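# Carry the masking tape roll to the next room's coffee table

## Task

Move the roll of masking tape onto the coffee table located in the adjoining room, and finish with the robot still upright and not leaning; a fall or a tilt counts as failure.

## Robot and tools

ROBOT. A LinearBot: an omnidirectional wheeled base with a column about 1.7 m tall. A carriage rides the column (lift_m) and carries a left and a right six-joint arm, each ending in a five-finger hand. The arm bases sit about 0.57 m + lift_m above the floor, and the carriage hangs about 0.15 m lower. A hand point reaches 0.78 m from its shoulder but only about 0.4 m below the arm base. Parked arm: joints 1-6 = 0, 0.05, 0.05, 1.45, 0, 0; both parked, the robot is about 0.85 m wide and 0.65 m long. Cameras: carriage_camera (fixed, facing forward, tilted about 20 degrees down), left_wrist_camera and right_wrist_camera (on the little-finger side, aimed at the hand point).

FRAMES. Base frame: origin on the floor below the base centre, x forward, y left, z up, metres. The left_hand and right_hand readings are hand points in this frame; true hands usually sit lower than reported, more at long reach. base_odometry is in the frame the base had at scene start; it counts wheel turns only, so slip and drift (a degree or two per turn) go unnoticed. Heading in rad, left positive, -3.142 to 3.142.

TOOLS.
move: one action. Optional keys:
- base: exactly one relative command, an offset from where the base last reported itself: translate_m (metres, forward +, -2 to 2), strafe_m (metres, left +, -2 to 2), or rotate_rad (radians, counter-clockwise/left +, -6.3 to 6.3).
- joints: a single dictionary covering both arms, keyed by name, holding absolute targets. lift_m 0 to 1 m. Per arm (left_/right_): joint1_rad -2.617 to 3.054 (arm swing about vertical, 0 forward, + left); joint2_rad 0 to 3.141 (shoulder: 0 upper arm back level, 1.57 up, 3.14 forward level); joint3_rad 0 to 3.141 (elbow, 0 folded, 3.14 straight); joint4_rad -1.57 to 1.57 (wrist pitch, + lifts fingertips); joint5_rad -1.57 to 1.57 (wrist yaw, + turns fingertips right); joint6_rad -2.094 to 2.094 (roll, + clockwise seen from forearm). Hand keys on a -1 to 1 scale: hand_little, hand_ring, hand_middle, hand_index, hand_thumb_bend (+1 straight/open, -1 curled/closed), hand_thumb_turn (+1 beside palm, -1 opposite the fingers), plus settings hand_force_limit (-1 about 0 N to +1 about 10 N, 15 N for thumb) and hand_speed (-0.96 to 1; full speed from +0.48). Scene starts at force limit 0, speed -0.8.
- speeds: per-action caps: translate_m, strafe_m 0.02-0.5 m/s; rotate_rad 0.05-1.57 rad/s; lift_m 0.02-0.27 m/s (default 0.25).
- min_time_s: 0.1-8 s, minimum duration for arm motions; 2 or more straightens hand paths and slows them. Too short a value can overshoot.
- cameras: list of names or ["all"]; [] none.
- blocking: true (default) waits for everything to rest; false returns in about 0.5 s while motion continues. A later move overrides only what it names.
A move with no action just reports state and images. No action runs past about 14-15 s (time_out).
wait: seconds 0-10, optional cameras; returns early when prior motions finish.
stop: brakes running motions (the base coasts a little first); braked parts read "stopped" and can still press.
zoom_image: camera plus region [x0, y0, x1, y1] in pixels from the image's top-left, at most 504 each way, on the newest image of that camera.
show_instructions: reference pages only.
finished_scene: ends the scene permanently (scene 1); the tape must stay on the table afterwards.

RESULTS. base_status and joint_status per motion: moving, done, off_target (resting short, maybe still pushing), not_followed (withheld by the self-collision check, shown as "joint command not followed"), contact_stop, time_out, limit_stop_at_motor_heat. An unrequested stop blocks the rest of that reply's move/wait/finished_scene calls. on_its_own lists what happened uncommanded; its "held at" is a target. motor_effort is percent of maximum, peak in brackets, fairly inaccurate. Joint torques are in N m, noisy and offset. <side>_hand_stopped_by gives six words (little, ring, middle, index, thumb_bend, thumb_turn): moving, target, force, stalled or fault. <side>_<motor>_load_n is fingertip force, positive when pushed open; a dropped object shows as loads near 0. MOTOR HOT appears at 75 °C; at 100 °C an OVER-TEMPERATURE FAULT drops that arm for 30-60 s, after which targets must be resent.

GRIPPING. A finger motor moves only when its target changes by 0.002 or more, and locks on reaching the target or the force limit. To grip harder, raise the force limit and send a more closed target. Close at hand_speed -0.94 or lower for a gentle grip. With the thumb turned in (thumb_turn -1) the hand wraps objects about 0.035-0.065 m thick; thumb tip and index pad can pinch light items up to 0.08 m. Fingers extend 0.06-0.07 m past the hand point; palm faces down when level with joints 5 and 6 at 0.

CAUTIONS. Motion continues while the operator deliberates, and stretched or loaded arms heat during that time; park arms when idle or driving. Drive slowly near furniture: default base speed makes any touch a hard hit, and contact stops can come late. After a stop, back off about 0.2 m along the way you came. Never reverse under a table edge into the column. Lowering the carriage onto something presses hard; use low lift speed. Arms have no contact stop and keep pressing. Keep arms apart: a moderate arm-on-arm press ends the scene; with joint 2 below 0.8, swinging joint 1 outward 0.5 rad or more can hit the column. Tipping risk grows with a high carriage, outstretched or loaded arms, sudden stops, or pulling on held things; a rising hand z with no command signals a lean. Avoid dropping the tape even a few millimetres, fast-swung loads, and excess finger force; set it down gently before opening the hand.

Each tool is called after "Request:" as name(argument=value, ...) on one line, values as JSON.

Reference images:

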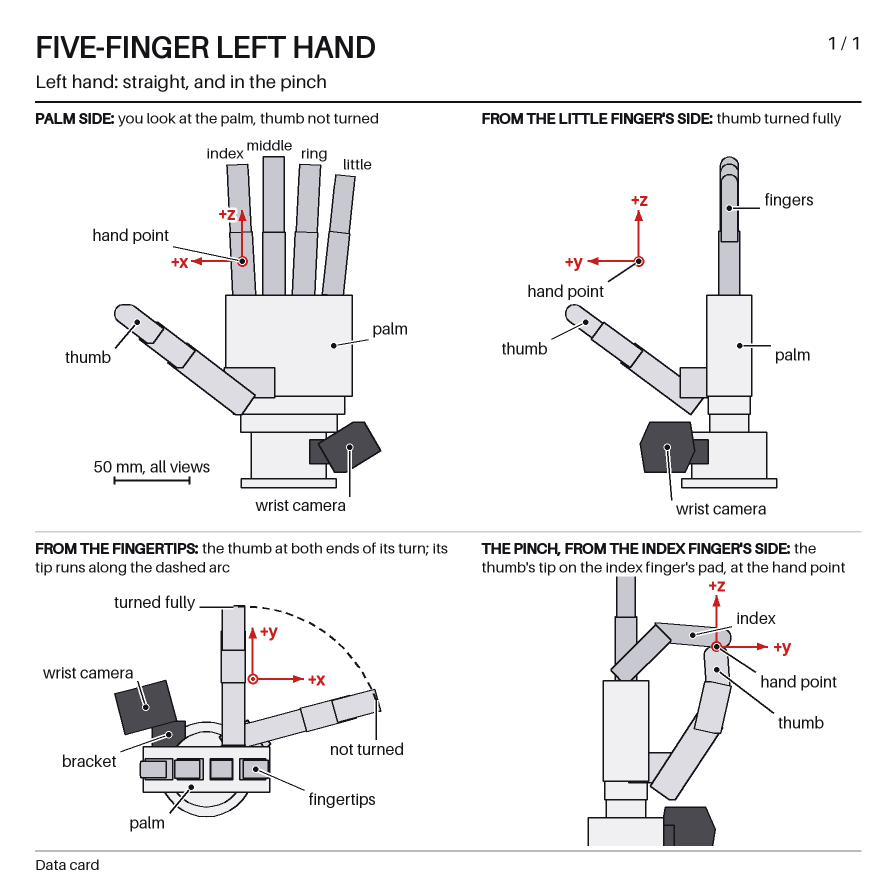

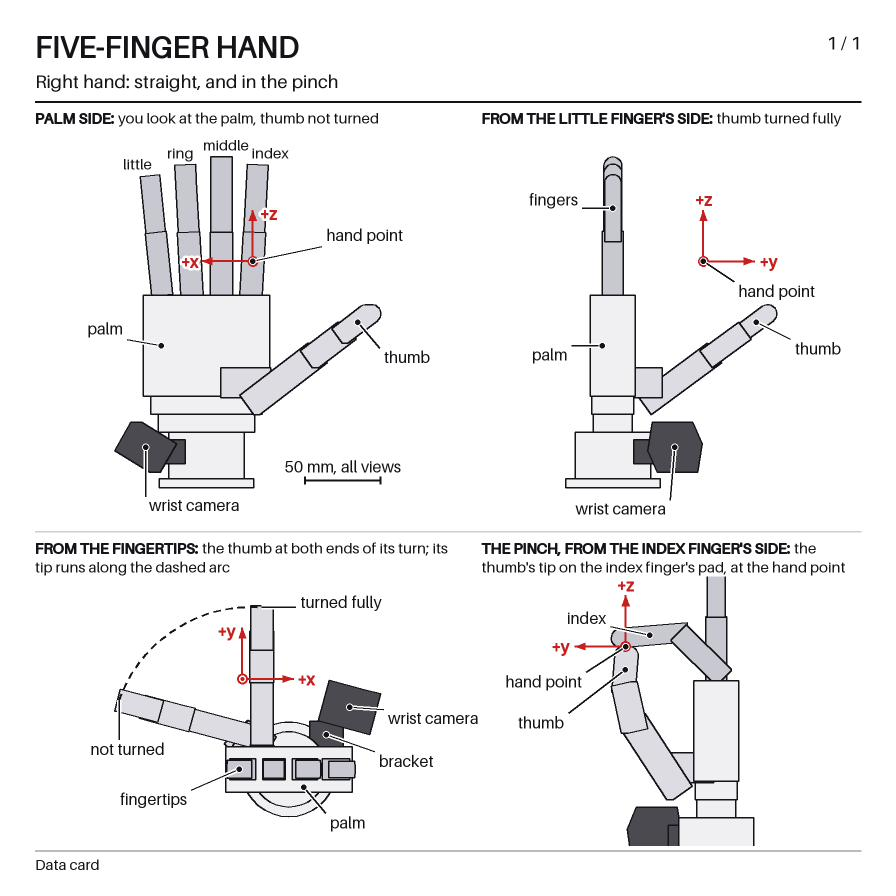

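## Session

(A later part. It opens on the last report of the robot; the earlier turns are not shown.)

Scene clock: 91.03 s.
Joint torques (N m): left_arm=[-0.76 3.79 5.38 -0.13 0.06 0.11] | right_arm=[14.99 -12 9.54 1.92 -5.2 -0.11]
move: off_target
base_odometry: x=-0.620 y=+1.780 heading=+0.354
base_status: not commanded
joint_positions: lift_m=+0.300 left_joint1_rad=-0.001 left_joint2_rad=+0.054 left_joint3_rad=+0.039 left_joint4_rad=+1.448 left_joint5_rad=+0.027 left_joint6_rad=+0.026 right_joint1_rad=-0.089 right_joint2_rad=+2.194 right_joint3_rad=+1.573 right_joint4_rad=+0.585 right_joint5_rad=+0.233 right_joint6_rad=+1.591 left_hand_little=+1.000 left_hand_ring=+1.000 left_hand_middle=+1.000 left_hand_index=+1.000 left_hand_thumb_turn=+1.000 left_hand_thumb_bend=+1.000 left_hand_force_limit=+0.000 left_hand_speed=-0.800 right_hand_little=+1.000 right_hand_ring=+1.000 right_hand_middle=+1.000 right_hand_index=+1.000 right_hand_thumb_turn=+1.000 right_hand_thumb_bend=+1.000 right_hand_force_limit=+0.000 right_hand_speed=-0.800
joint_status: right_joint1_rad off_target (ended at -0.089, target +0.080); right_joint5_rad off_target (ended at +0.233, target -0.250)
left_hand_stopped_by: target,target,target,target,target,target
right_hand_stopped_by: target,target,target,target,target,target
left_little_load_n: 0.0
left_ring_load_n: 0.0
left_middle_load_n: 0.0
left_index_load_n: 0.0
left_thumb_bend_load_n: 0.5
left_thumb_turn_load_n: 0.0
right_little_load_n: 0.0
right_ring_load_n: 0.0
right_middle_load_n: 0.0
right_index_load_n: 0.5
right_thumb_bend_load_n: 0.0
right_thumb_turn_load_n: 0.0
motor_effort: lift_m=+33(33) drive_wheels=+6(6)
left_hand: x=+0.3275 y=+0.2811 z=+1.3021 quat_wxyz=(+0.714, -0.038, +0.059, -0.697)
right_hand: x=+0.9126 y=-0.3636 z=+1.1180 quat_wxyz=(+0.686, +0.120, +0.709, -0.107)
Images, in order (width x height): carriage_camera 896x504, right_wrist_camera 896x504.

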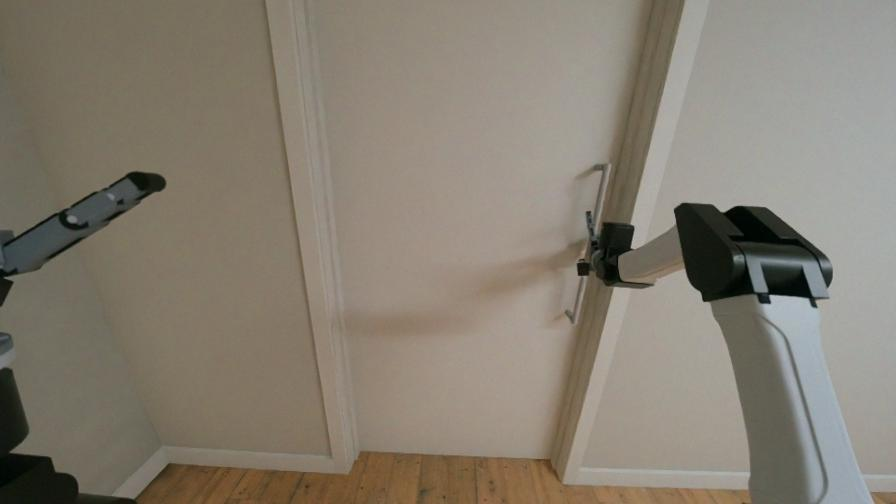

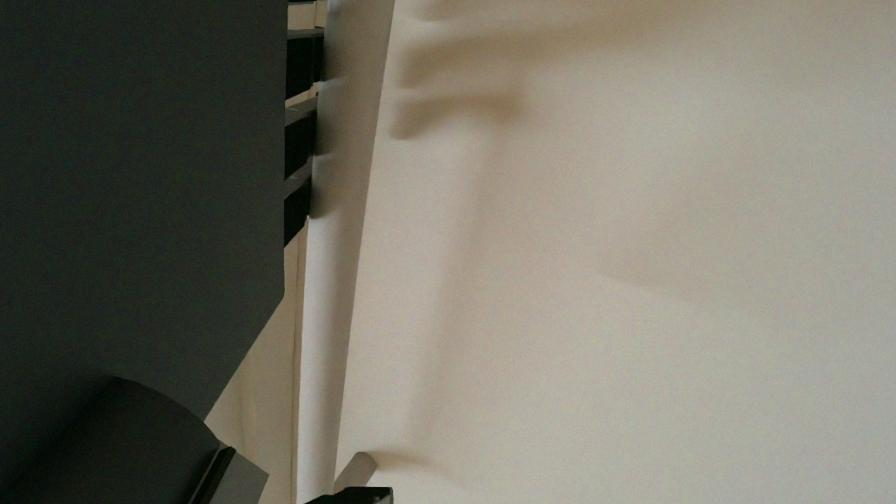

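Request:
zoom_image(camera="carriage_camera", region=[540, 0, 740, 160])

Request:
zoom_image(camera="carriage_camera", region=[270, 380, 620, 504])

Request:
move(joints={"right_joint1_rad": 0.0, "right_joint5_rad": 0.0}, min_time_s=2)

Request:
move(base={"strafe_m": -0.12}, speeds={"strafe_m": 0.06}, cameras=["carriage_camera", "right_wrist_camera"])

Scaled by 2.520 from the camera's image (finer frame: 1280x720).

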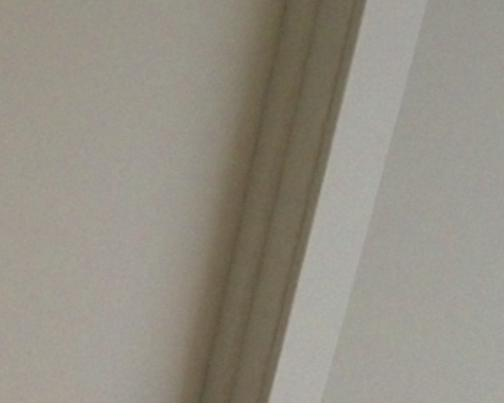

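Scaled by 1.440 from the camera's image (finer frame: 1280x720).

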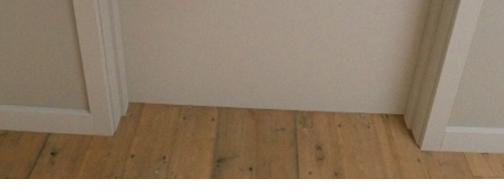

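Scene clock: 97.67 s.
Joint torques (N m): left_arm=[-0.73 3.82 5.39 -0.12 0.06 0.11] | right_arm=[7.9 -12.01 9.55 1.92 -2.85 -0.11]
move: off_target
base_odometry: x=-0.620 y=+1.780 heading=+0.354
base_status: not commanded
joint_positions: lift_m=+0.300 left_joint1_rad=-0.001 left_joint2_rad=+0.054 left_joint3_rad=+0.039 left_joint4_rad=+1.448 left_joint5_rad=+0.027 left_joint6_rad=+0.026 right_joint1_rad=-0.089 right_joint2_rad=+2.194 right_joint3_rad=+1.573 right_joint4_rad=+0.585 right_joint5_rad=+0.265 right_joint6_rad=+1.591 left_hand_little=+1.000 left_hand_ring=+1.000 left_hand_middle=+1.000 left_hand_index=+1.000 left_hand_thumb_turn=+1.000 left_hand_thumb_bend=+1.000 left_hand_force_limit=+0.000 left_hand_speed=-0.800 right_hand_little=+1.000 right_hand_ring=+1.000 right_hand_middle=+1.000 right_hand_index=+1.000 right_hand_thumb_turn=+1.000 right_hand_thumb_bend=+1.000 right_hand_force_limit=+0.000 right_hand_speed=-0.800
joint_status: right_joint1_rad off_target (ended at -0.089, target +0.000); right_joint5_rad off_target (ended at +0.265, target +0.000)
left_hand_stopped_by: target,target,target,target,target,target
right_hand_stopped_by: target,target,target,target,target,target
left_little_load_n: 0.0
left_ring_load_n: 0.0
left_middle_load_n: 0.0
left_index_load_n: 0.0
left_thumb_bend_load_n: 0.0
left_thumb_turn_load_n: 0.0
right_little_load_n: 0.0
right_ring_load_n: 0.0
right_middle_load_n: 0.0
right_index_load_n: 0.0
right_thumb_bend_load_n: 0.0
right_thumb_turn_load_n: -0.5
motor_effort: lift_m=+33(33) drive_wheels=+6(6)
left_hand: x=+0.3275 y=+0.2811 z=+1.3021 quat_wxyz=(+0.714, -0.038, +0.059, -0.697)
right_hand: x=+0.9123 y=-0.3701 z=+1.1180 quat_wxyz=(+0.685, +0.131, +0.707, -0.119)
pictures: none

Scene clock: 100.23 s.
Joint torques (N m): left_arm=[-0.75 3.81 5.39 -0.09 0.06 0.11] | right_arm=[1.33 -12.05 9.58 1.94 -0.25 0.01]
move: done
base_odometry: x=-0.578 y=+1.668 heading=+0.354
base_status: done
joint_positions: lift_m=+0.300 left_joint1_rad=-0.001 left_joint2_rad=+0.054 left_joint3_rad=+0.039 left_joint4_rad=+1.447 left_joint5_rad=+0.027 left_joint6_rad=+0.026 right_joint1_rad=-0.015 right_joint2_rad=+2.194 right_joint3_rad=+1.573 right_joint4_rad=+0.585 right_joint5_rad=+0.024 right_joint6_rad=+1.580 left_hand_little=+1.000 left_hand_ring=+1.000 left_hand_middle=+1.000 left_hand_index=+1.000 left_hand_thumb_turn=+1.000 left_hand_thumb_bend=+1.000 left_hand_force_limit=+0.000 left_hand_speed=-0.800 right_hand_little=+1.000 right_hand_ring=+1.000 right_hand_middle=+1.000 right_hand_index=+1.000 right_hand_thumb_turn=+1.000 right_hand_thumb_bend=+1.000 right_hand_force_limit=+0.000 right_hand_speed=-0.800
joint_status: not commanded
left_hand_stopped_by: target,target,target,target,target,target
right_hand_stopped_by: target,target,target,target,target,target
left_little_load_n: 0.0
left_ring_load_n: 0.0
left_middle_load_n: 0.0
left_index_load_n: 0.0
left_thumb_bend_load_n: 0.0
left_thumb_turn_load_n: 0.0
right_little_load_n: 0.0
right_ring_load_n: 0.0
right_middle_load_n: 0.0
right_index_load_n: 0.0
right_thumb_bend_load_n: 0.0
right_thumb_turn_load_n: 0.0
on_its_own: right_joint1_rad moved +0.074 to your old target +0.000; right_joint5_rad moved -0.241 to your old target +0.000
motor_effort: lift_m=+33(33) drive_wheels=+8(8)
left_hand: x=+0.3277 y=+0.2811 z=+1.3021 quat_wxyz=(+0.714, -0.039, +0.059, -0.697)
right_hand: x=+0.9078 y=-0.2706 z=+1.1177 quat_wxyz=(+0.694, +0.017, +0.719, -0.011)
Images, in order (width x height): carriage_camera 896x504, right_wrist_camera 896x504.

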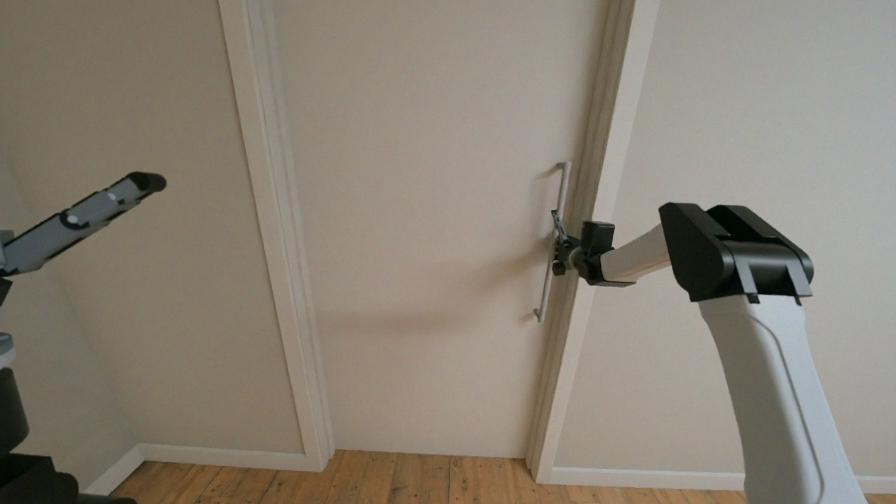

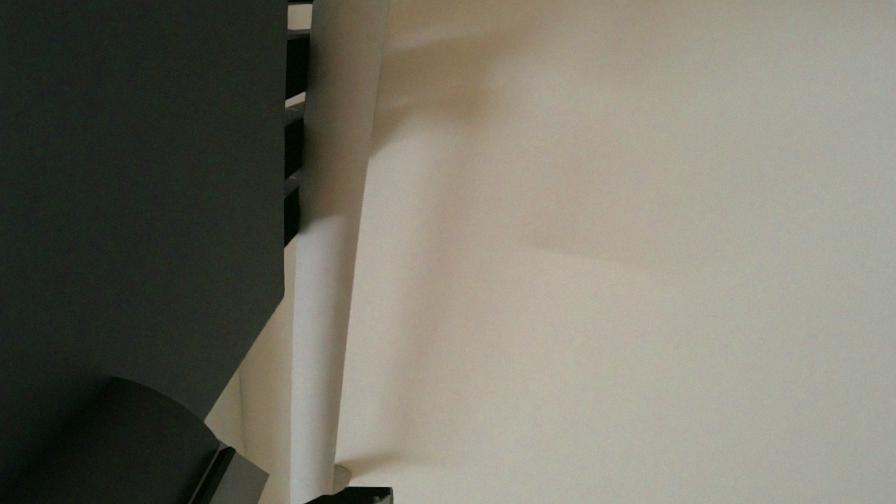

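Request:
move(joints={"right_hand_index": -0.6, "right_hand_middle": -0.6, "right_hand_ring": -0.6, "right_hand_little": -0.6}, cameras=["carriage_camera", "right_wrist_camera"])

Scene clock: 106.90 s.
Joint torques (N m): left_arm=[-0.75 3.81 5.38 -0.14 0.06 0.11] | right_arm=[1.59 -13.46 8.02 1.87 -0.89 0.13]
move: off_target
base_odometry: x=-0.578 y=+1.668 heading=+0.354
base_status: not commanded
joint_positions: lift_m=+0.300 left_joint1_rad=-0.001 left_joint2_rad=+0.054 left_joint3_rad=+0.039 left_joint4_rad=+1.448 left_joint5_rad=+0.027 left_joint6_rad=+0.026 right_joint1_rad=-0.018 right_joint2_rad=+2.208 right_joint3_rad=+1.589 right_joint4_rad=+0.593 right_joint5_rad=+0.081 right_joint6_rad=+1.571 left_hand_little=+1.000 left_hand_ring=+1.000 left_hand_middle=+1.000 left_hand_index=+1.000 left_hand_thumb_turn=+1.000 left_hand_thumb_bend=+1.000 left_hand_force_limit=+0.000 left_hand_speed=-0.800 right_hand_little=+0.355 right_hand_ring=+0.282 right_hand_middle=+0.207 right_hand_index=+0.117 right_hand_thumb_turn=+1.000 right_hand_thumb_bend=+1.000 right_hand_force_limit=+0.000 right_hand_speed=-0.800
joint_status: right_hand_little off_target (ended at +0.355, target -0.600); right_hand_ring off_target (ended at +0.282, target -0.600); right_hand_middle off_target (ended at +0.207, target -0.600); right_hand_index off_target (ended at +0.117, target -0.600)
left_hand_stopped_by: target,target,target,target,target,target
right_hand_stopped_by: force,force,force,force,target,target
left_little_load_n: 0.0
left_ring_load_n: 0.0
left_middle_load_n: 0.0
left_index_load_n: 0.0
left_thumb_bend_load_n: 0.0
left_thumb_turn_load_n: 0.0
right_little_load_n: 0.0
right_ring_load_n: 0.0
right_middle_load_n: 0.0
right_index_load_n: 5.5
right_thumb_bend_load_n: 0.0
right_thumb_turn_load_n: 0.0
motor_effort: lift_m=+33(33) drive_wheels=-5(7)
left_hand: x=+0.3276 y=+0.2811 z=+1.3021 quat_wxyz=(+0.714, -0.039, +0.059, -0.697)
right_hand: x=+0.9136 y=-0.2838 z=+1.1175 quat_wxyz=(+0.697, +0.035, +0.716, -0.035)
Images, in order (width x height): carriage_camera 896x504, right_wrist_camera 896x504.

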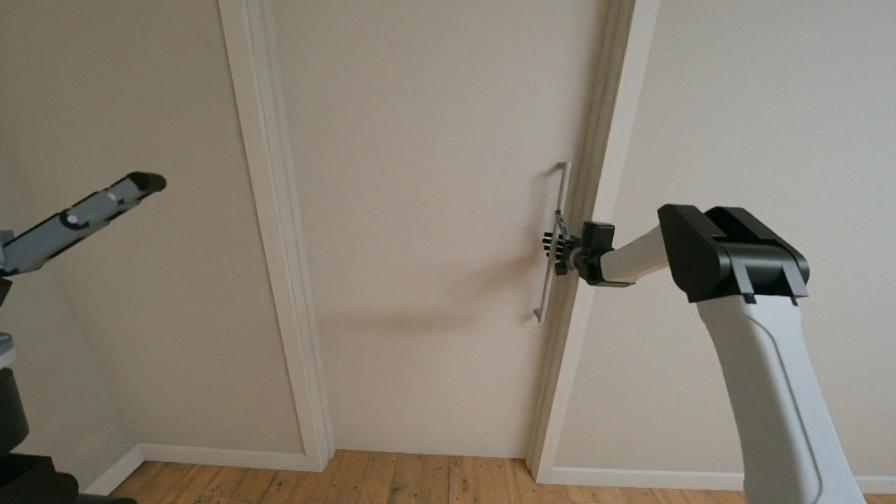

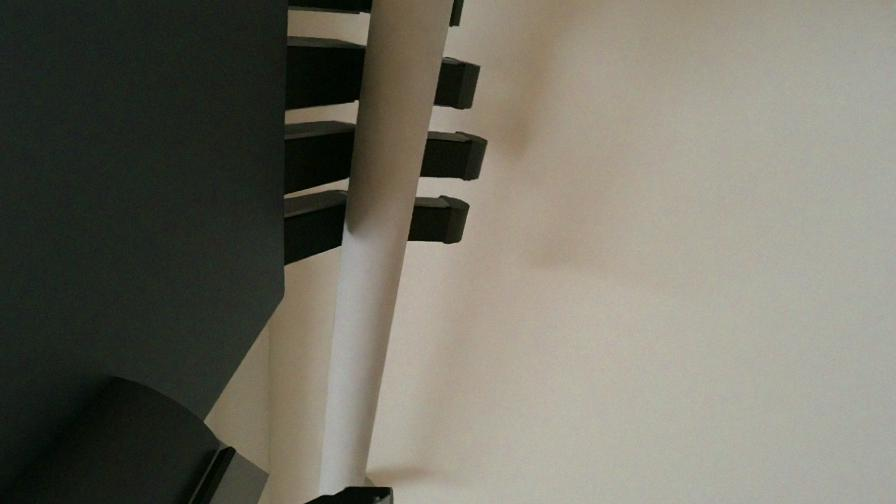

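Request:
move(base={"translate_m": -0.05}, speeds={"translate_m": 0.04}, cameras=["carriage_camera", "right_wrist_camera"])

Scene clock: 108.93 s.
Joint torques (N m): left_arm=[-0.75 3.95 5.49 -0.13 0.06 0.11] | right_arm=[3.62 -16.18 6.19 1.85 -1.61 0.08]
move: done
base_odometry: x=-0.625 y=+1.650 heading=+0.355
base_status: done
joint_positions: lift_m=+0.300 left_joint1_rad=-0.001 left_joint2_rad=+0.054 left_joint3_rad=+0.039 left_joint4_rad=+1.448 left_joint5_rad=+0.027 left_joint6_rad=+0.026 right_joint1_rad=-0.041 right_joint2_rad=+2.233 right_joint3_rad=+1.607 right_joint4_rad=+0.597 right_joint5_rad=+0.146 right_joint6_rad=+1.576 left_hand_little=+1.000 left_hand_ring=+1.000 left_hand_middle=+1.000 left_hand_index=+1.000 left_hand_thumb_turn=+1.000 left_hand_thumb_bend=+1.000 left_hand_force_limit=+0.000 left_hand_speed=-0.800 right_hand_little=+0.355 right_hand_ring=+0.282 right_hand_middle=+0.207 right_hand_index=+0.116 right_hand_thumb_turn=+1.000 right_hand_thumb_bend=+1.000 right_hand_force_limit=+0.000 right_hand_speed=-0.800
joint_status: not commanded
left_hand_stopped_by: target,target,target,target,target,target
right_hand_stopped_by: force,force,force,force,target,target
left_little_load_n: 0.0
left_ring_load_n: 0.0
left_middle_load_n: 0.0
left_index_load_n: 0.5
left_thumb_bend_load_n: 0.0
left_thumb_turn_load_n: 0.0
right_little_load_n: 0.0
right_ring_load_n: 0.0
right_middle_load_n: 3.0
right_index_load_n: 0.0
right_thumb_bend_load_n: 0.0
right_thumb_turn_load_n: 0.0
motor_effort: lift_m=+33(33) drive_wheels=-6(18)
left_hand: x=+0.3274 y=+0.2811 z=+1.3022 quat_wxyz=(+0.714, -0.038, +0.058, -0.697)
right_hand: x=+0.9206 y=-0.3129 z=+1.1114 quat_wxyz=(+0.694, +0.067, +0.714, -0.065)
Images, in order (width x height): carriage_camera 896x504, right_wrist_camera 896x504.

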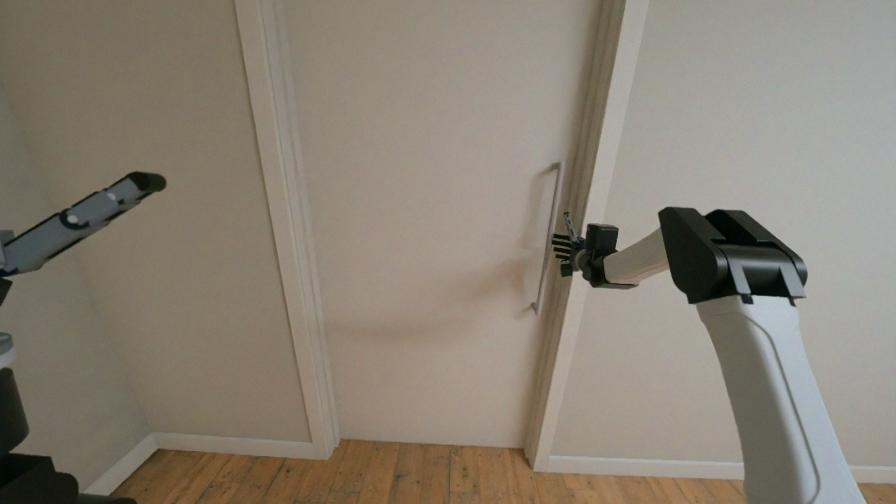

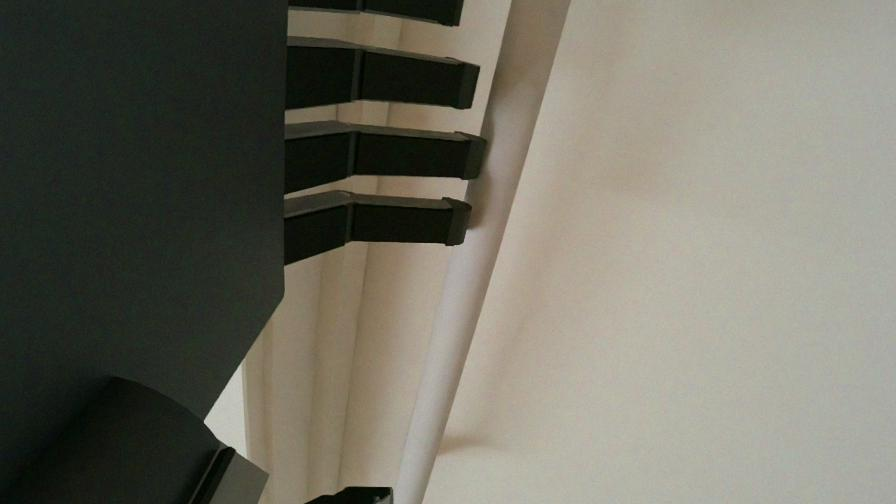

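Request:
zoom_image(camera="right_wrist_camera", region=[200, 150, 560, 504])

Request:
zoom_image(camera="right_wrist_camera", region=[280, 0, 600, 250])

Scaled by 1.400 from the camera's image (finer frame: 1280x720).

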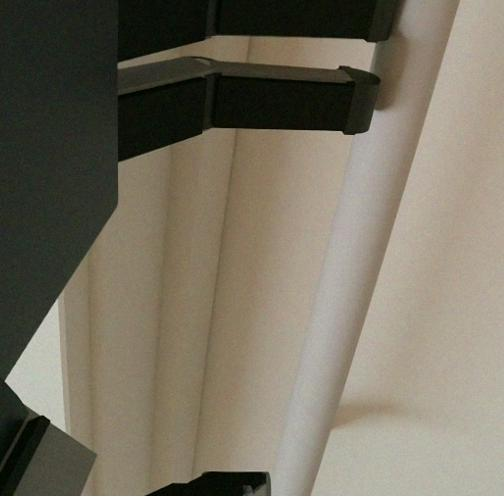

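Scaled by 1.575 from the camera's image (finer frame: 1280x720).

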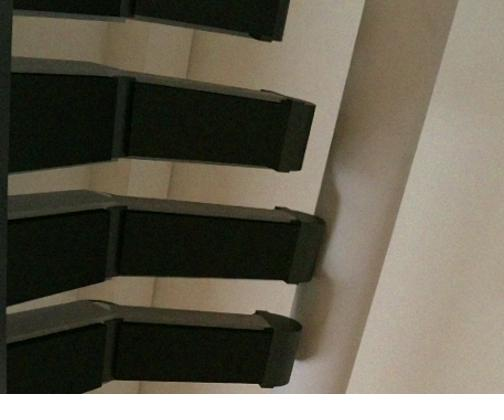

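Request:
move(base={"translate_m": -0.02}, joints={"right_hand_index": 1, "right_hand_middle": 1, "right_hand_ring": 1, "right_hand_little": 1}, speeds={"translate_m": 0.1})

Request:
move(base={"strafe_m": -0.035}, speeds={"strafe_m": 0.06}, cameras=["right_wrist_camera"])

Request:
move(base={"translate_m": 0.078}, speeds={"translate_m": 0.06}, cameras=["right_wrist_camera"])

Scene clock: 114.57 s.
Joint torques (N m): left_arm=[-0.77 3.86 5.39 -0.12 0.06 0.11] | right_arm=[-0.1 -16.05 6.49 1.83 0.16 0.07]
move: done
base_odometry: x=-0.643 y=+1.643 heading=+0.355
base_status: done
joint_positions: lift_m=+0.300 left_joint1_rad=-0.001 left_joint2_rad=+0.054 left_joint3_rad=+0.039 left_joint4_rad=+1.448 left_joint5_rad=+0.027 left_joint6_rad=+0.026 right_joint1_rad=+0.001 right_joint2_rad=+2.233 right_joint3_rad=+1.605 right_joint4_rad=+0.595 right_joint5_rad=-0.015 right_joint6_rad=+1.576 left_hand_little=+1.000 left_hand_ring=+1.000 left_hand_middle=+1.000 left_hand_index=+1.000 left_hand_thumb_turn=+1.000 left_hand_thumb_bend=+1.000 left_hand_force_limit=+0.000 left_hand_speed=-0.800 right_hand_little=+1.000 right_hand_ring=+1.000 right_hand_middle=+1.000 right_hand_index=+1.000 right_hand_thumb_turn=+1.000 right_hand_thumb_bend=+1.000 right_hand_force_limit=+0.000 right_hand_speed=-0.800
joint_status: all done
left_hand_stopped_by: target,target,target,target,target,target
right_hand_stopped_by: target,target,target,target,target,target
left_little_load_n: 0.0
left_ring_load_n: 0.0
left_middle_load_n: 0.0
left_index_load_n: 0.0
left_thumb_bend_load_n: 0.0
left_thumb_turn_load_n: -0.5
right_little_load_n: 0.0
right_ring_load_n: 0.0
right_middle_load_n: -1.5
right_index_load_n: -0.5
right_thumb_bend_load_n: 0.0
right_thumb_turn_load_n: 0.0
motor_effort: lift_m=+33(33) drive_wheels=-3(16)
left_hand: x=+0.3274 y=+0.2811 z=+1.3022 quat_wxyz=(+0.714, -0.038, +0.058, -0.697)
right_hand: x=+0.9121 y=-0.2517 z=+1.1100 quat_wxyz=(+0.695, -0.004, +0.719, +0.008)
pictures: none

Scene clock: 115.70 s.
Joint torques (N m): left_arm=[-0.75 3.9 5.39 -0.12 0.07 0.11] | right_arm=[-1.48 -16.08 6.52 1.8 0.87 0.06]
move: done
base_odometry: x=-0.631 y=+1.611 heading=+0.356
base_status: done
joint_positions: lift_m=+0.300 left_joint1_rad=-0.001 left_joint2_rad=+0.054 left_joint3_rad=+0.039 left_joint4_rad=+1.448 left_joint5_rad=+0.027 left_joint6_rad=+0.026 right_joint1_rad=+0.017 right_joint2_rad=+2.233 right_joint3_rad=+1.605 right_joint4_rad=+0.595 right_joint5_rad=-0.082 right_joint6_rad=+1.576 left_hand_little=+1.000 left_hand_ring=+1.000 left_hand_middle=+1.000 left_hand_index=+1.000 left_hand_thumb_turn=+1.000 left_hand_thumb_bend=+1.000 left_hand_force_limit=+0.000 left_hand_speed=-0.800 right_hand_little=+1.000 right_hand_ring=+1.000 right_hand_middle=+0.999 right_hand_index=+1.000 right_hand_thumb_turn=+1.000 right_hand_thumb_bend=+1.000 right_hand_force_limit=+0.000 right_hand_speed=-0.800
joint_status: not commanded
left_hand_stopped_by: target,target,target,target,target,target
right_hand_stopped_by: target,target,target,target,target,target
left_little_load_n: 0.0
left_ring_load_n: 0.0
left_middle_load_n: 0.0
left_index_load_n: 0.0
left_thumb_bend_load_n: 0.0
left_thumb_turn_load_n: 0.0
right_little_load_n: 0.0
right_ring_load_n: 0.0
right_middle_load_n: -4.5
right_index_load_n: 0.0
right_thumb_bend_load_n: 0.0
right_thumb_turn_load_n: 0.0
motor_effort: lift_m=+33(33) drive_wheels=+10(16)
left_hand: x=+0.3275 y=+0.2811 z=+1.3021 quat_wxyz=(+0.714, -0.038, +0.059, -0.697)
right_hand: x=+0.9062 y=-0.2283 z=+1.1101 quat_wxyz=(+0.694, -0.033, +0.718, +0.037)
Images, in order (width x height): right_wrist_camera 896x504.

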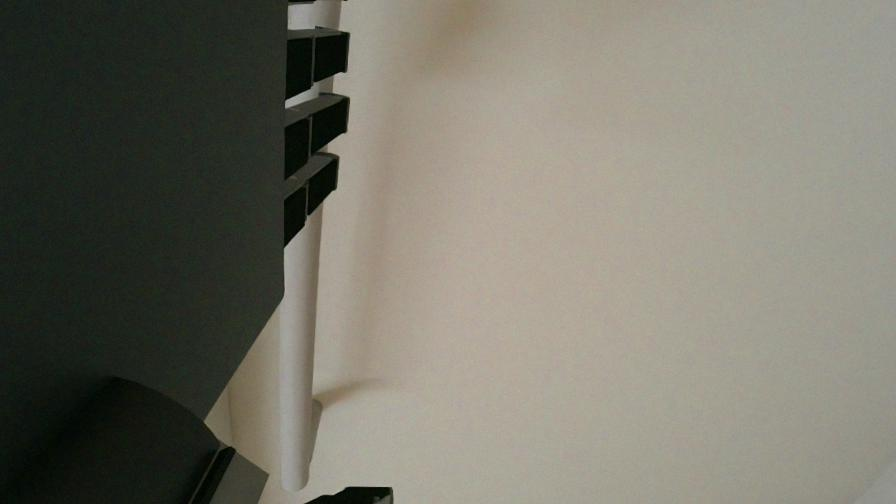

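Scene clock: 117.53 s.
Joint torques (N m): left_arm=[-0.75 3.82 5.48 -0.11 0.06 0.11] | right_arm=[-2.45 -11.3 10.73 2.17 1.13 0.17]
move: done
base_odometry: x=-0.558 y=+1.637 heading=+0.355
base_status: done
joint_positions: lift_m=+0.300 left_joint1_rad=-0.001 left_joint2_rad=+0.054 left_joint3_rad=+0.039 left_joint4_rad=+1.447 left_joint5_rad=+0.027 left_joint6_rad=+0.026 right_joint1_rad=+0.028 right_joint2_rad=+2.186 right_joint3_rad=+1.562 right_joint4_rad=+0.557 right_joint5_rad=-0.107 right_joint6_rad=+1.567 left_hand_little=+1.000 left_hand_ring=+1.000 left_hand_middle=+1.000 left_hand_index=+1.000 left_hand_thumb_turn=+1.000 left_hand_thumb_bend=+1.000 left_hand_force_limit=+0.000 left_hand_speed=-0.800 right_hand_little=+1.000 right_hand_ring=+1.000 right_hand_middle=+1.000 right_hand_index=+1.000 right_hand_thumb_turn=+1.000 right_hand_thumb_bend=+1.000 right_hand_force_limit=+0.000 right_hand_speed=-0.800
joint_status: not commanded
left_hand_stopped_by: target,target,target,target,target,target
right_hand_stopped_by: target,target,target,target,target,target
left_little_load_n: 0.0
left_ring_load_n: -0.5
left_middle_load_n: 0.0
left_index_load_n: 0.0
left_thumb_bend_load_n: 0.0
left_thumb_turn_load_n: 0.0
right_little_load_n: 0.0
right_ring_load_n: 0.0
right_middle_load_n: 0.0
right_index_load_n: -1.0
right_thumb_bend_load_n: 0.0
right_thumb_turn_load_n: 0.0
motor_effort: lift_m=+33(33) drive_wheels=+11(13)
left_hand: x=+0.3278 y=+0.2811 z=+1.3020 quat_wxyz=(+0.714, -0.039, +0.059, -0.697)
right_hand: x=+0.8940 y=-0.2159 z=+1.1099 quat_wxyz=(+0.682, -0.048, +0.728, +0.047)
Images, in order (width x height): right_wrist_camera 896x504.

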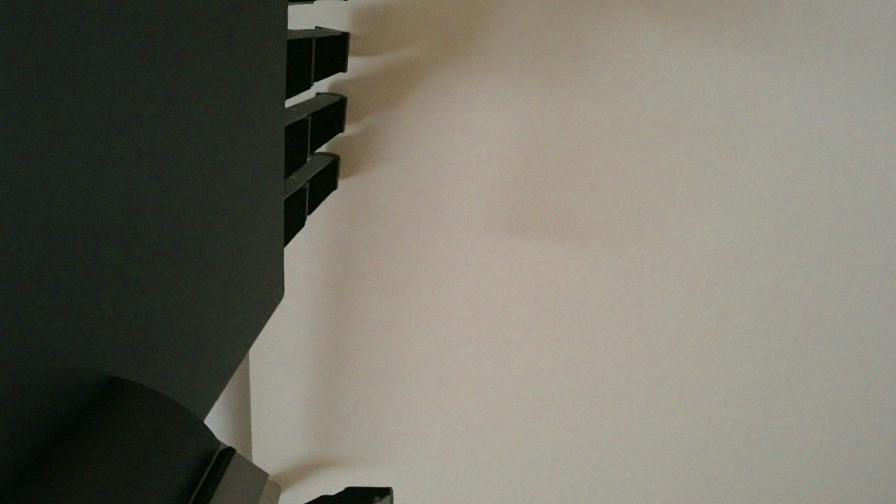

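Request:
move(base={"translate_m": -0.13}, speeds={"translate_m": 0.1})

Request:
move(base={"strafe_m": -0.045}, speeds={"strafe_m": 0.08}, cameras=["carriage_camera", "right_wrist_camera"])

Scene clock: 120.03 s.
Joint torques (N m): left_arm=[-0.76 3.84 5.31 -0.08 0.06 0.11] | right_arm=[-0.34 -12.21 9.84 1.92 0.14 0.17]
move: done
base_odometry: x=-0.680 y=+1.592 heading=+0.355
base_status: done
joint_positions: lift_m=+0.300 left_joint1_rad=-0.001 left_joint2_rad=+0.054 left_joint3_rad=+0.039 left_joint4_rad=+1.448 left_joint5_rad=+0.027 left_joint6_rad=+0.026 right_joint1_rad=+0.004 right_joint2_rad=+2.196 right_joint3_rad=+1.572 right_joint4_rad=+0.586 right_joint5_rad=-0.014 right_joint6_rad=+1.566 left_hand_little=+1.000 left_hand_ring=+1.000 left_hand_middle=+1.000 left_hand_index=+1.000 left_hand_thumb_turn=+1.000 left_hand_thumb_bend=+1.000 left_hand_force_limit=+0.000 left_hand_speed=-0.800 right_hand_little=+1.000 right_hand_ring=+1.000 right_hand_middle=+1.000 right_hand_index=+1.000 right_hand_thumb_turn=+1.000 right_hand_thumb_bend=+1.000 right_hand_force_limit=+0.000 right_hand_speed=-0.800
joint_status: not commanded
left_hand_stopped_by: target,target,target,target,target,target
right_hand_stopped_by: target,target,target,target,target,target
left_little_load_n: 0.0
left_ring_load_n: 0.0
left_middle_load_n: 0.0
left_index_load_n: 0.0
left_thumb_bend_load_n: 0.0
left_thumb_turn_load_n: 0.0
right_little_load_n: 0.0
right_ring_load_n: 0.0
right_middle_load_n: 0.0
right_index_load_n: 0.0
right_thumb_bend_load_n: 0.0
right_thumb_turn_load_n: -0.5
motor_effort: lift_m=+33(33) drive_wheels=+1(7)
left_hand: x=+0.3276 y=+0.2811 z=+1.3021 quat_wxyz=(+0.714, -0.039, +0.059, -0.697)
right_hand: x=+0.9046 y=-0.2495 z=+1.1152 quat_wxyz=(+0.693, -0.008, +0.720, +0.005)
pictures: none

Scene clock: 121.23 s.
Joint torques (N m): left_arm=[-0.76 3.88 5.34 -0.15 0.06 0.11] | right_arm=[-0.17 -12.11 9.57 1.92 0.11 0.16]
move: done
base_odometry: x=-0.664 y=+1.550 heading=+0.355
base_status: done
joint_positions: lift_m=+0.300 left_joint1_rad=-0.001 left_joint2_rad=+0.054 left_joint3_rad=+0.039 left_joint4_rad=+1.448 left_joint5_rad=+0.027 left_joint6_rad=+0.026 right_joint1_rad=+0.004 right_joint2_rad=+2.196 right_joint3_rad=+1.574 right_joint4_rad=+0.589 right_joint5_rad=-0.012 right_joint6_rad=+1.566 left_hand_little=+1.000 left_hand_ring=+1.000 left_hand_middle=+1.000 left_hand_index=+1.000 left_hand_thumb_turn=+1.000 left_hand_thumb_bend=+1.000 left_hand_force_limit=+0.000 left_hand_speed=-0.800 right_hand_little=+1.000 right_hand_ring=+1.000 right_hand_middle=+1.000 right_hand_index=+1.000 right_hand_thumb_turn=+1.000 right_hand_thumb_bend=+1.000 right_hand_force_limit=+0.000 right_hand_speed=-0.800
joint_status: not commanded
left_hand_stopped_by: target,target,target,target,target,target
right_hand_stopped_by: target,target,target,target,target,target
left_little_load_n: 0.0
left_ring_load_n: 0.0
left_middle_load_n: 0.0
left_index_load_n: 0.0
left_thumb_bend_load_n: 0.5
left_thumb_turn_load_n: 0.0
right_little_load_n: 0.0
right_ring_load_n: 0.0
right_middle_load_n: 0.0
right_index_load_n: 0.0
right_thumb_bend_load_n: 0.0
right_thumb_turn_load_n: -0.5
motor_effort: lift_m=+33(33) drive_wheels=+0(8)
left_hand: x=+0.3276 y=+0.2811 z=+1.3021 quat_wxyz=(+0.714, -0.039, +0.059, -0.697)
right_hand: x=+0.9049 y=-0.2506 z=+1.1168 quat_wxyz=(+0.695, -0.007, +0.719, +0.004)
Images, in order (width x height): carriage_camera 896x504, right_wrist_camera 896x504.

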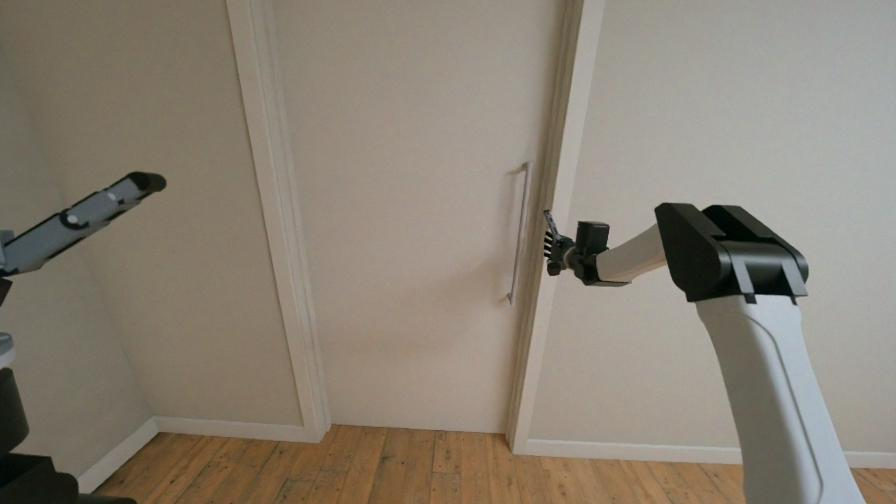

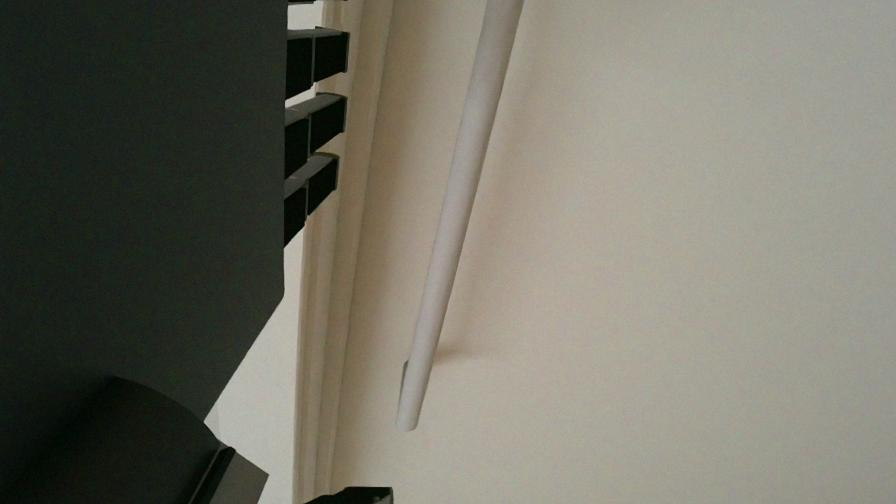

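Request:
move(base={"strafe_m": 0.02}, speeds={"strafe_m": 0.06})

Request:
move(base={"translate_m": 0.11}, speeds={"translate_m": 0.06}, cameras=["carriage_camera", "right_wrist_camera"])

Scene clock: 122.80 s.
Joint torques (N m): left_arm=[-0.75 3.77 5.19 -0.12 0.08 0.11] | right_arm=[-0.06 -12.3 9.51 1.9 0.11 0.17]
move: done
base_odometry: x=-0.671 y=+1.568 heading=+0.355
base_status: done
joint_positions: lift_m=+0.300 left_joint1_rad=-0.001 left_joint2_rad=+0.054 left_joint3_rad=+0.039 left_joint4_rad=+1.448 left_joint5_rad=+0.027 left_joint6_rad=+0.026 right_joint1_rad=+0.002 right_joint2_rad=+2.196 right_joint3_rad=+1.574 right_joint4_rad=+0.589 right_joint5_rad=-0.010 right_joint6_rad=+1.566 left_hand_little=+1.000 left_hand_ring=+1.000 left_hand_middle=+1.000 left_hand_index=+1.000 left_hand_thumb_turn=+1.000 left_hand_thumb_bend=+1.000 left_hand_force_limit=+0.000 left_hand_speed=-0.800 right_hand_little=+1.000 right_hand_ring=+1.000 right_hand_middle=+1.000 right_hand_index=+1.000 right_hand_thumb_turn=+1.000 right_hand_thumb_bend=+1.000 right_hand_force_limit=+0.000 right_hand_speed=-0.800
joint_status: not commanded
left_hand_stopped_by: target,target,target,target,target,target
right_hand_stopped_by: target,target,target,target,target,target
left_little_load_n: 0.0
left_ring_load_n: 0.0
left_middle_load_n: 0.0
left_index_load_n: 0.0
left_thumb_bend_load_n: 0.0
left_thumb_turn_load_n: 0.0
right_little_load_n: 0.0
right_ring_load_n: 0.0
right_middle_load_n: 0.0
right_index_load_n: 0.0
right_thumb_bend_load_n: 0.0
right_thumb_turn_load_n: 0.0
motor_effort: lift_m=+33(33) drive_wheels=+3(6)
left_hand: x=+0.3275 y=+0.2811 z=+1.3021 quat_wxyz=(+0.714, -0.038, +0.059, -0.697)
right_hand: x=+0.9051 y=-0.2520 z=+1.1168 quat_wxyz=(+0.695, -0.006, +0.719, +0.003)
pictures: none

Scene clock: 125.17 s.
Joint torques (N m): left_arm=[-0.73 3.84 5.46 -0.1 0.06 0.11] | right_arm=[-0.16 -12.38 9.4 1.88 0.1 0.17]
move: done
base_odometry: x=-0.568 y=+1.606 heading=+0.354
base_status: done
joint_positions: lift_m=+0.300 left_joint1_rad=-0.001 left_joint2_rad=+0.054 left_joint3_rad=+0.039 left_joint4_rad=+1.447 left_joint5_rad=+0.027 left_joint6_rad=+0.026 right_joint1_rad=+0.002 right_joint2_rad=+2.197 right_joint3_rad=+1.575 right_joint4_rad=+0.590 right_joint5_rad=-0.010 right_joint6_rad=+1.566 left_hand_little=+1.000 left_hand_ring=+1.000 left_hand_middle=+1.000 left_hand_index=+1.000 left_hand_thumb_turn=+1.000 left_hand_thumb_bend=+1.000 left_hand_force_limit=+0.000 left_hand_speed=-0.800 right_hand_little=+1.000 right_hand_ring=+1.000 right_hand_middle=+1.000 right_hand_index=+1.000 right_hand_thumb_turn=+1.000 right_hand_thumb_bend=+1.000 right_hand_force_limit=+0.000 right_hand_speed=-0.800
joint_status: not commanded
left_hand_stopped_by: target,target,target,target,target,target
right_hand_stopped_by: target,target,target,target,target,target
left_little_load_n: 0.0
left_ring_load_n: 0.0
left_middle_load_n: 0.0
left_index_load_n: 0.0
left_thumb_bend_load_n: 0.0
left_thumb_turn_load_n: 0.0
right_little_load_n: 0.0
right_ring_load_n: 0.0
right_middle_load_n: 0.0
right_index_load_n: 0.0
right_thumb_bend_load_n: 0.0
right_thumb_turn_load_n: 0.0
motor_effort: lift_m=+33(33) drive_wheels=-2(9)
left_hand: x=+0.3277 y=+0.2811 z=+1.3021 quat_wxyz=(+0.714, -0.039, +0.059, -0.697)
right_hand: x=+0.9053 y=-0.2520 z=+1.1173 quat_wxyz=(+0.696, -0.006, +0.718, +0.003)
Images, in order (width x height): carriage_camera 896x504, right_wrist_camera 896x504.

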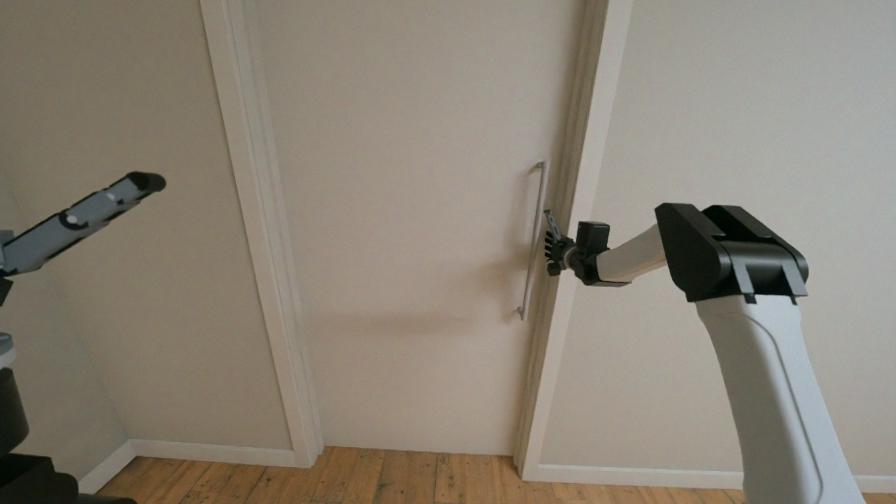

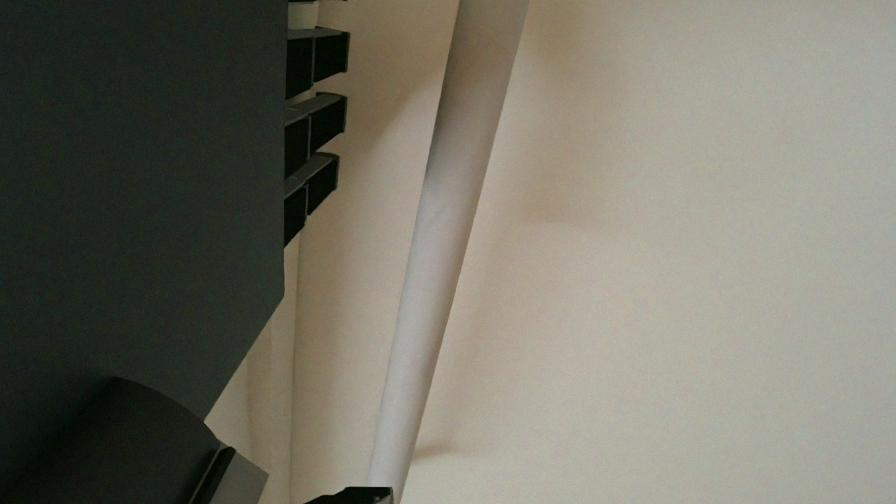

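Request:
move(base={"translate_m": 0.018}, speeds={"translate_m": 0.06})

Request:
move(joints={"right_hand_index": 0.35, "right_hand_middle": 0.35, "right_hand_ring": 0.35, "right_hand_little": 0.4, "right_hand_thumb_turn": -1}, cameras=["carriage_camera", "right_wrist_camera"])

Scene clock: 127.87 s.
Joint torques (N m): left_arm=[-0.77 3.9 5.52 -0.15 0.06 0.11] | right_arm=[-0.14 -10.17 10.62 2.11 0.12 0.17]
move: done
base_odometry: x=-0.551 y=+1.612 heading=+0.353
base_status: done
joint_positions: lift_m=+0.300 left_joint1_rad=-0.001 left_joint2_rad=+0.054 left_joint3_rad=+0.039 left_joint4_rad=+1.447 left_joint5_rad=+0.027 left_joint6_rad=+0.026 right_joint1_rad=+0.002 right_joint2_rad=+2.176 right_joint3_rad=+1.564 right_joint4_rad=+0.562 right_joint5_rad=-0.011 right_joint6_rad=+1.566 left_hand_little=+1.000 left_hand_ring=+1.000 left_hand_middle=+1.000 left_hand_index=+1.000 left_hand_thumb_turn=+1.000 left_hand_thumb_bend=+1.000 left_hand_force_limit=+0.000 left_hand_speed=-0.800 right_hand_little=+1.000 right_hand_ring=+1.000 right_hand_middle=+1.000 right_hand_index=+1.000 right_hand_thumb_turn=+1.000 right_hand_thumb_bend=+1.000 right_hand_force_limit=+0.000 right_hand_speed=-0.800
joint_status: not commanded
left_hand_stopped_by: target,target,target,target,target,target
right_hand_stopped_by: target,target,target,target,target,target
left_little_load_n: 0.0
left_ring_load_n: 0.0
left_middle_load_n: 0.0
left_index_load_n: 0.0
left_thumb_bend_load_n: 0.0
left_thumb_turn_load_n: 0.5
right_little_load_n: 0.0
right_ring_load_n: 0.0
right_middle_load_n: -1.0
right_index_load_n: 0.0
right_thumb_bend_load_n: 0.0
right_thumb_turn_load_n: 0.0
motor_effort: lift_m=+33(33) drive_wheels=+10(15)
left_hand: x=+0.3277 y=+0.2811 z=+1.3021 quat_wxyz=(+0.714, -0.039, +0.059, -0.697)
right_hand: x=+0.9020 y=-0.2518 z=+1.1177 quat_wxyz=(+0.689, -0.006, +0.725, +0.003)
pictures: none

Scene clock: 133.50 s.
Joint torques (N m): left_arm=[-0.76 3.81 5.38 -0.12 0.06 0.11] | right_arm=[0.53 -11.85 9.91 1.99 -0.17 0.18]
move: done
base_odometry: x=-0.551 y=+1.612 heading=+0.353
base_status: not commanded
joint_positions: lift_m=+0.300 left_joint1_rad=-0.001 left_joint2_rad=+0.054 left_joint3_rad=+0.039 left_joint4_rad=+1.448 left_joint5_rad=+0.027 left_joint6_rad=+0.026 right_joint1_rad=-0.006 right_joint2_rad=+2.192 right_joint3_rad=+1.570 right_joint4_rad=+0.579 right_joint5_rad=+0.015 right_joint6_rad=+1.566 left_hand_little=+1.000 left_hand_ring=+1.000 left_hand_middle=+1.000 left_hand_index=+1.000 left_hand_thumb_turn=+1.000 left_hand_thumb_bend=+1.000 left_hand_force_limit=+0.000 left_hand_speed=-0.800 right_hand_little=+0.400 right_hand_ring=+0.350 right_hand_middle=+0.350 right_hand_index=+0.350 right_hand_thumb_turn=-1.000 right_hand_thumb_bend=+1.000 right_hand_force_limit=+0.000 right_hand_speed=-0.800
joint_status: all done
left_hand_stopped_by: target,target,target,target,target,target
right_hand_stopped_by: target,target,target,target,target,target
left_little_load_n: 0.0
left_ring_load_n: 0.0
left_middle_load_n: 0.0
left_index_load_n: 0.0
left_thumb_bend_load_n: 0.0
left_thumb_turn_load_n: 0.0
right_little_load_n: 0.0
right_ring_load_n: 0.0
right_middle_load_n: 0.5
right_index_load_n: -0.5
right_thumb_bend_load_n: 0.0
right_thumb_turn_load_n: 0.0
motor_effort: lift_m=+33(33) drive_wheels=+6(11)
left_hand: x=+0.3276 y=+0.2811 z=+1.3021 quat_wxyz=(+0.714, -0.039, +0.059, -0.697)
right_hand: x=+0.9064 y=-0.2621 z=+1.1150 quat_wxyz=(+0.692, +0.006, +0.722, -0.009)
Images, in order (width x height): carriage_camera 896x504, right_wrist_camera 896x504.

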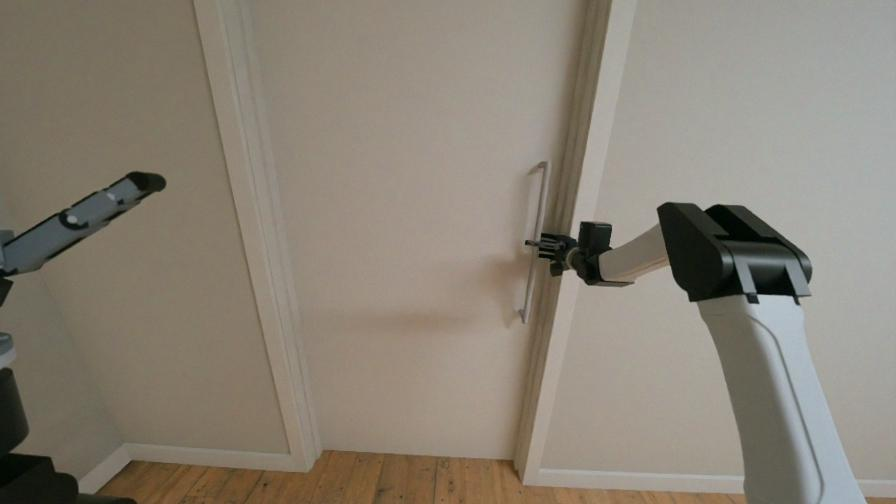

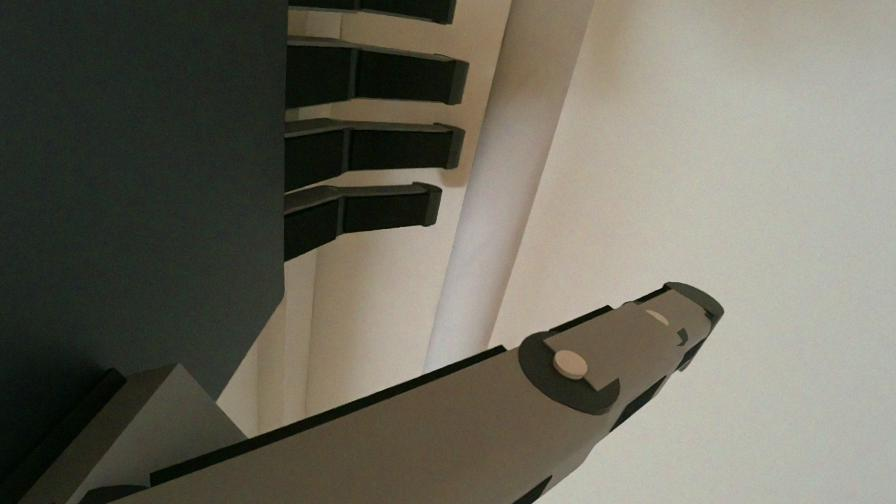

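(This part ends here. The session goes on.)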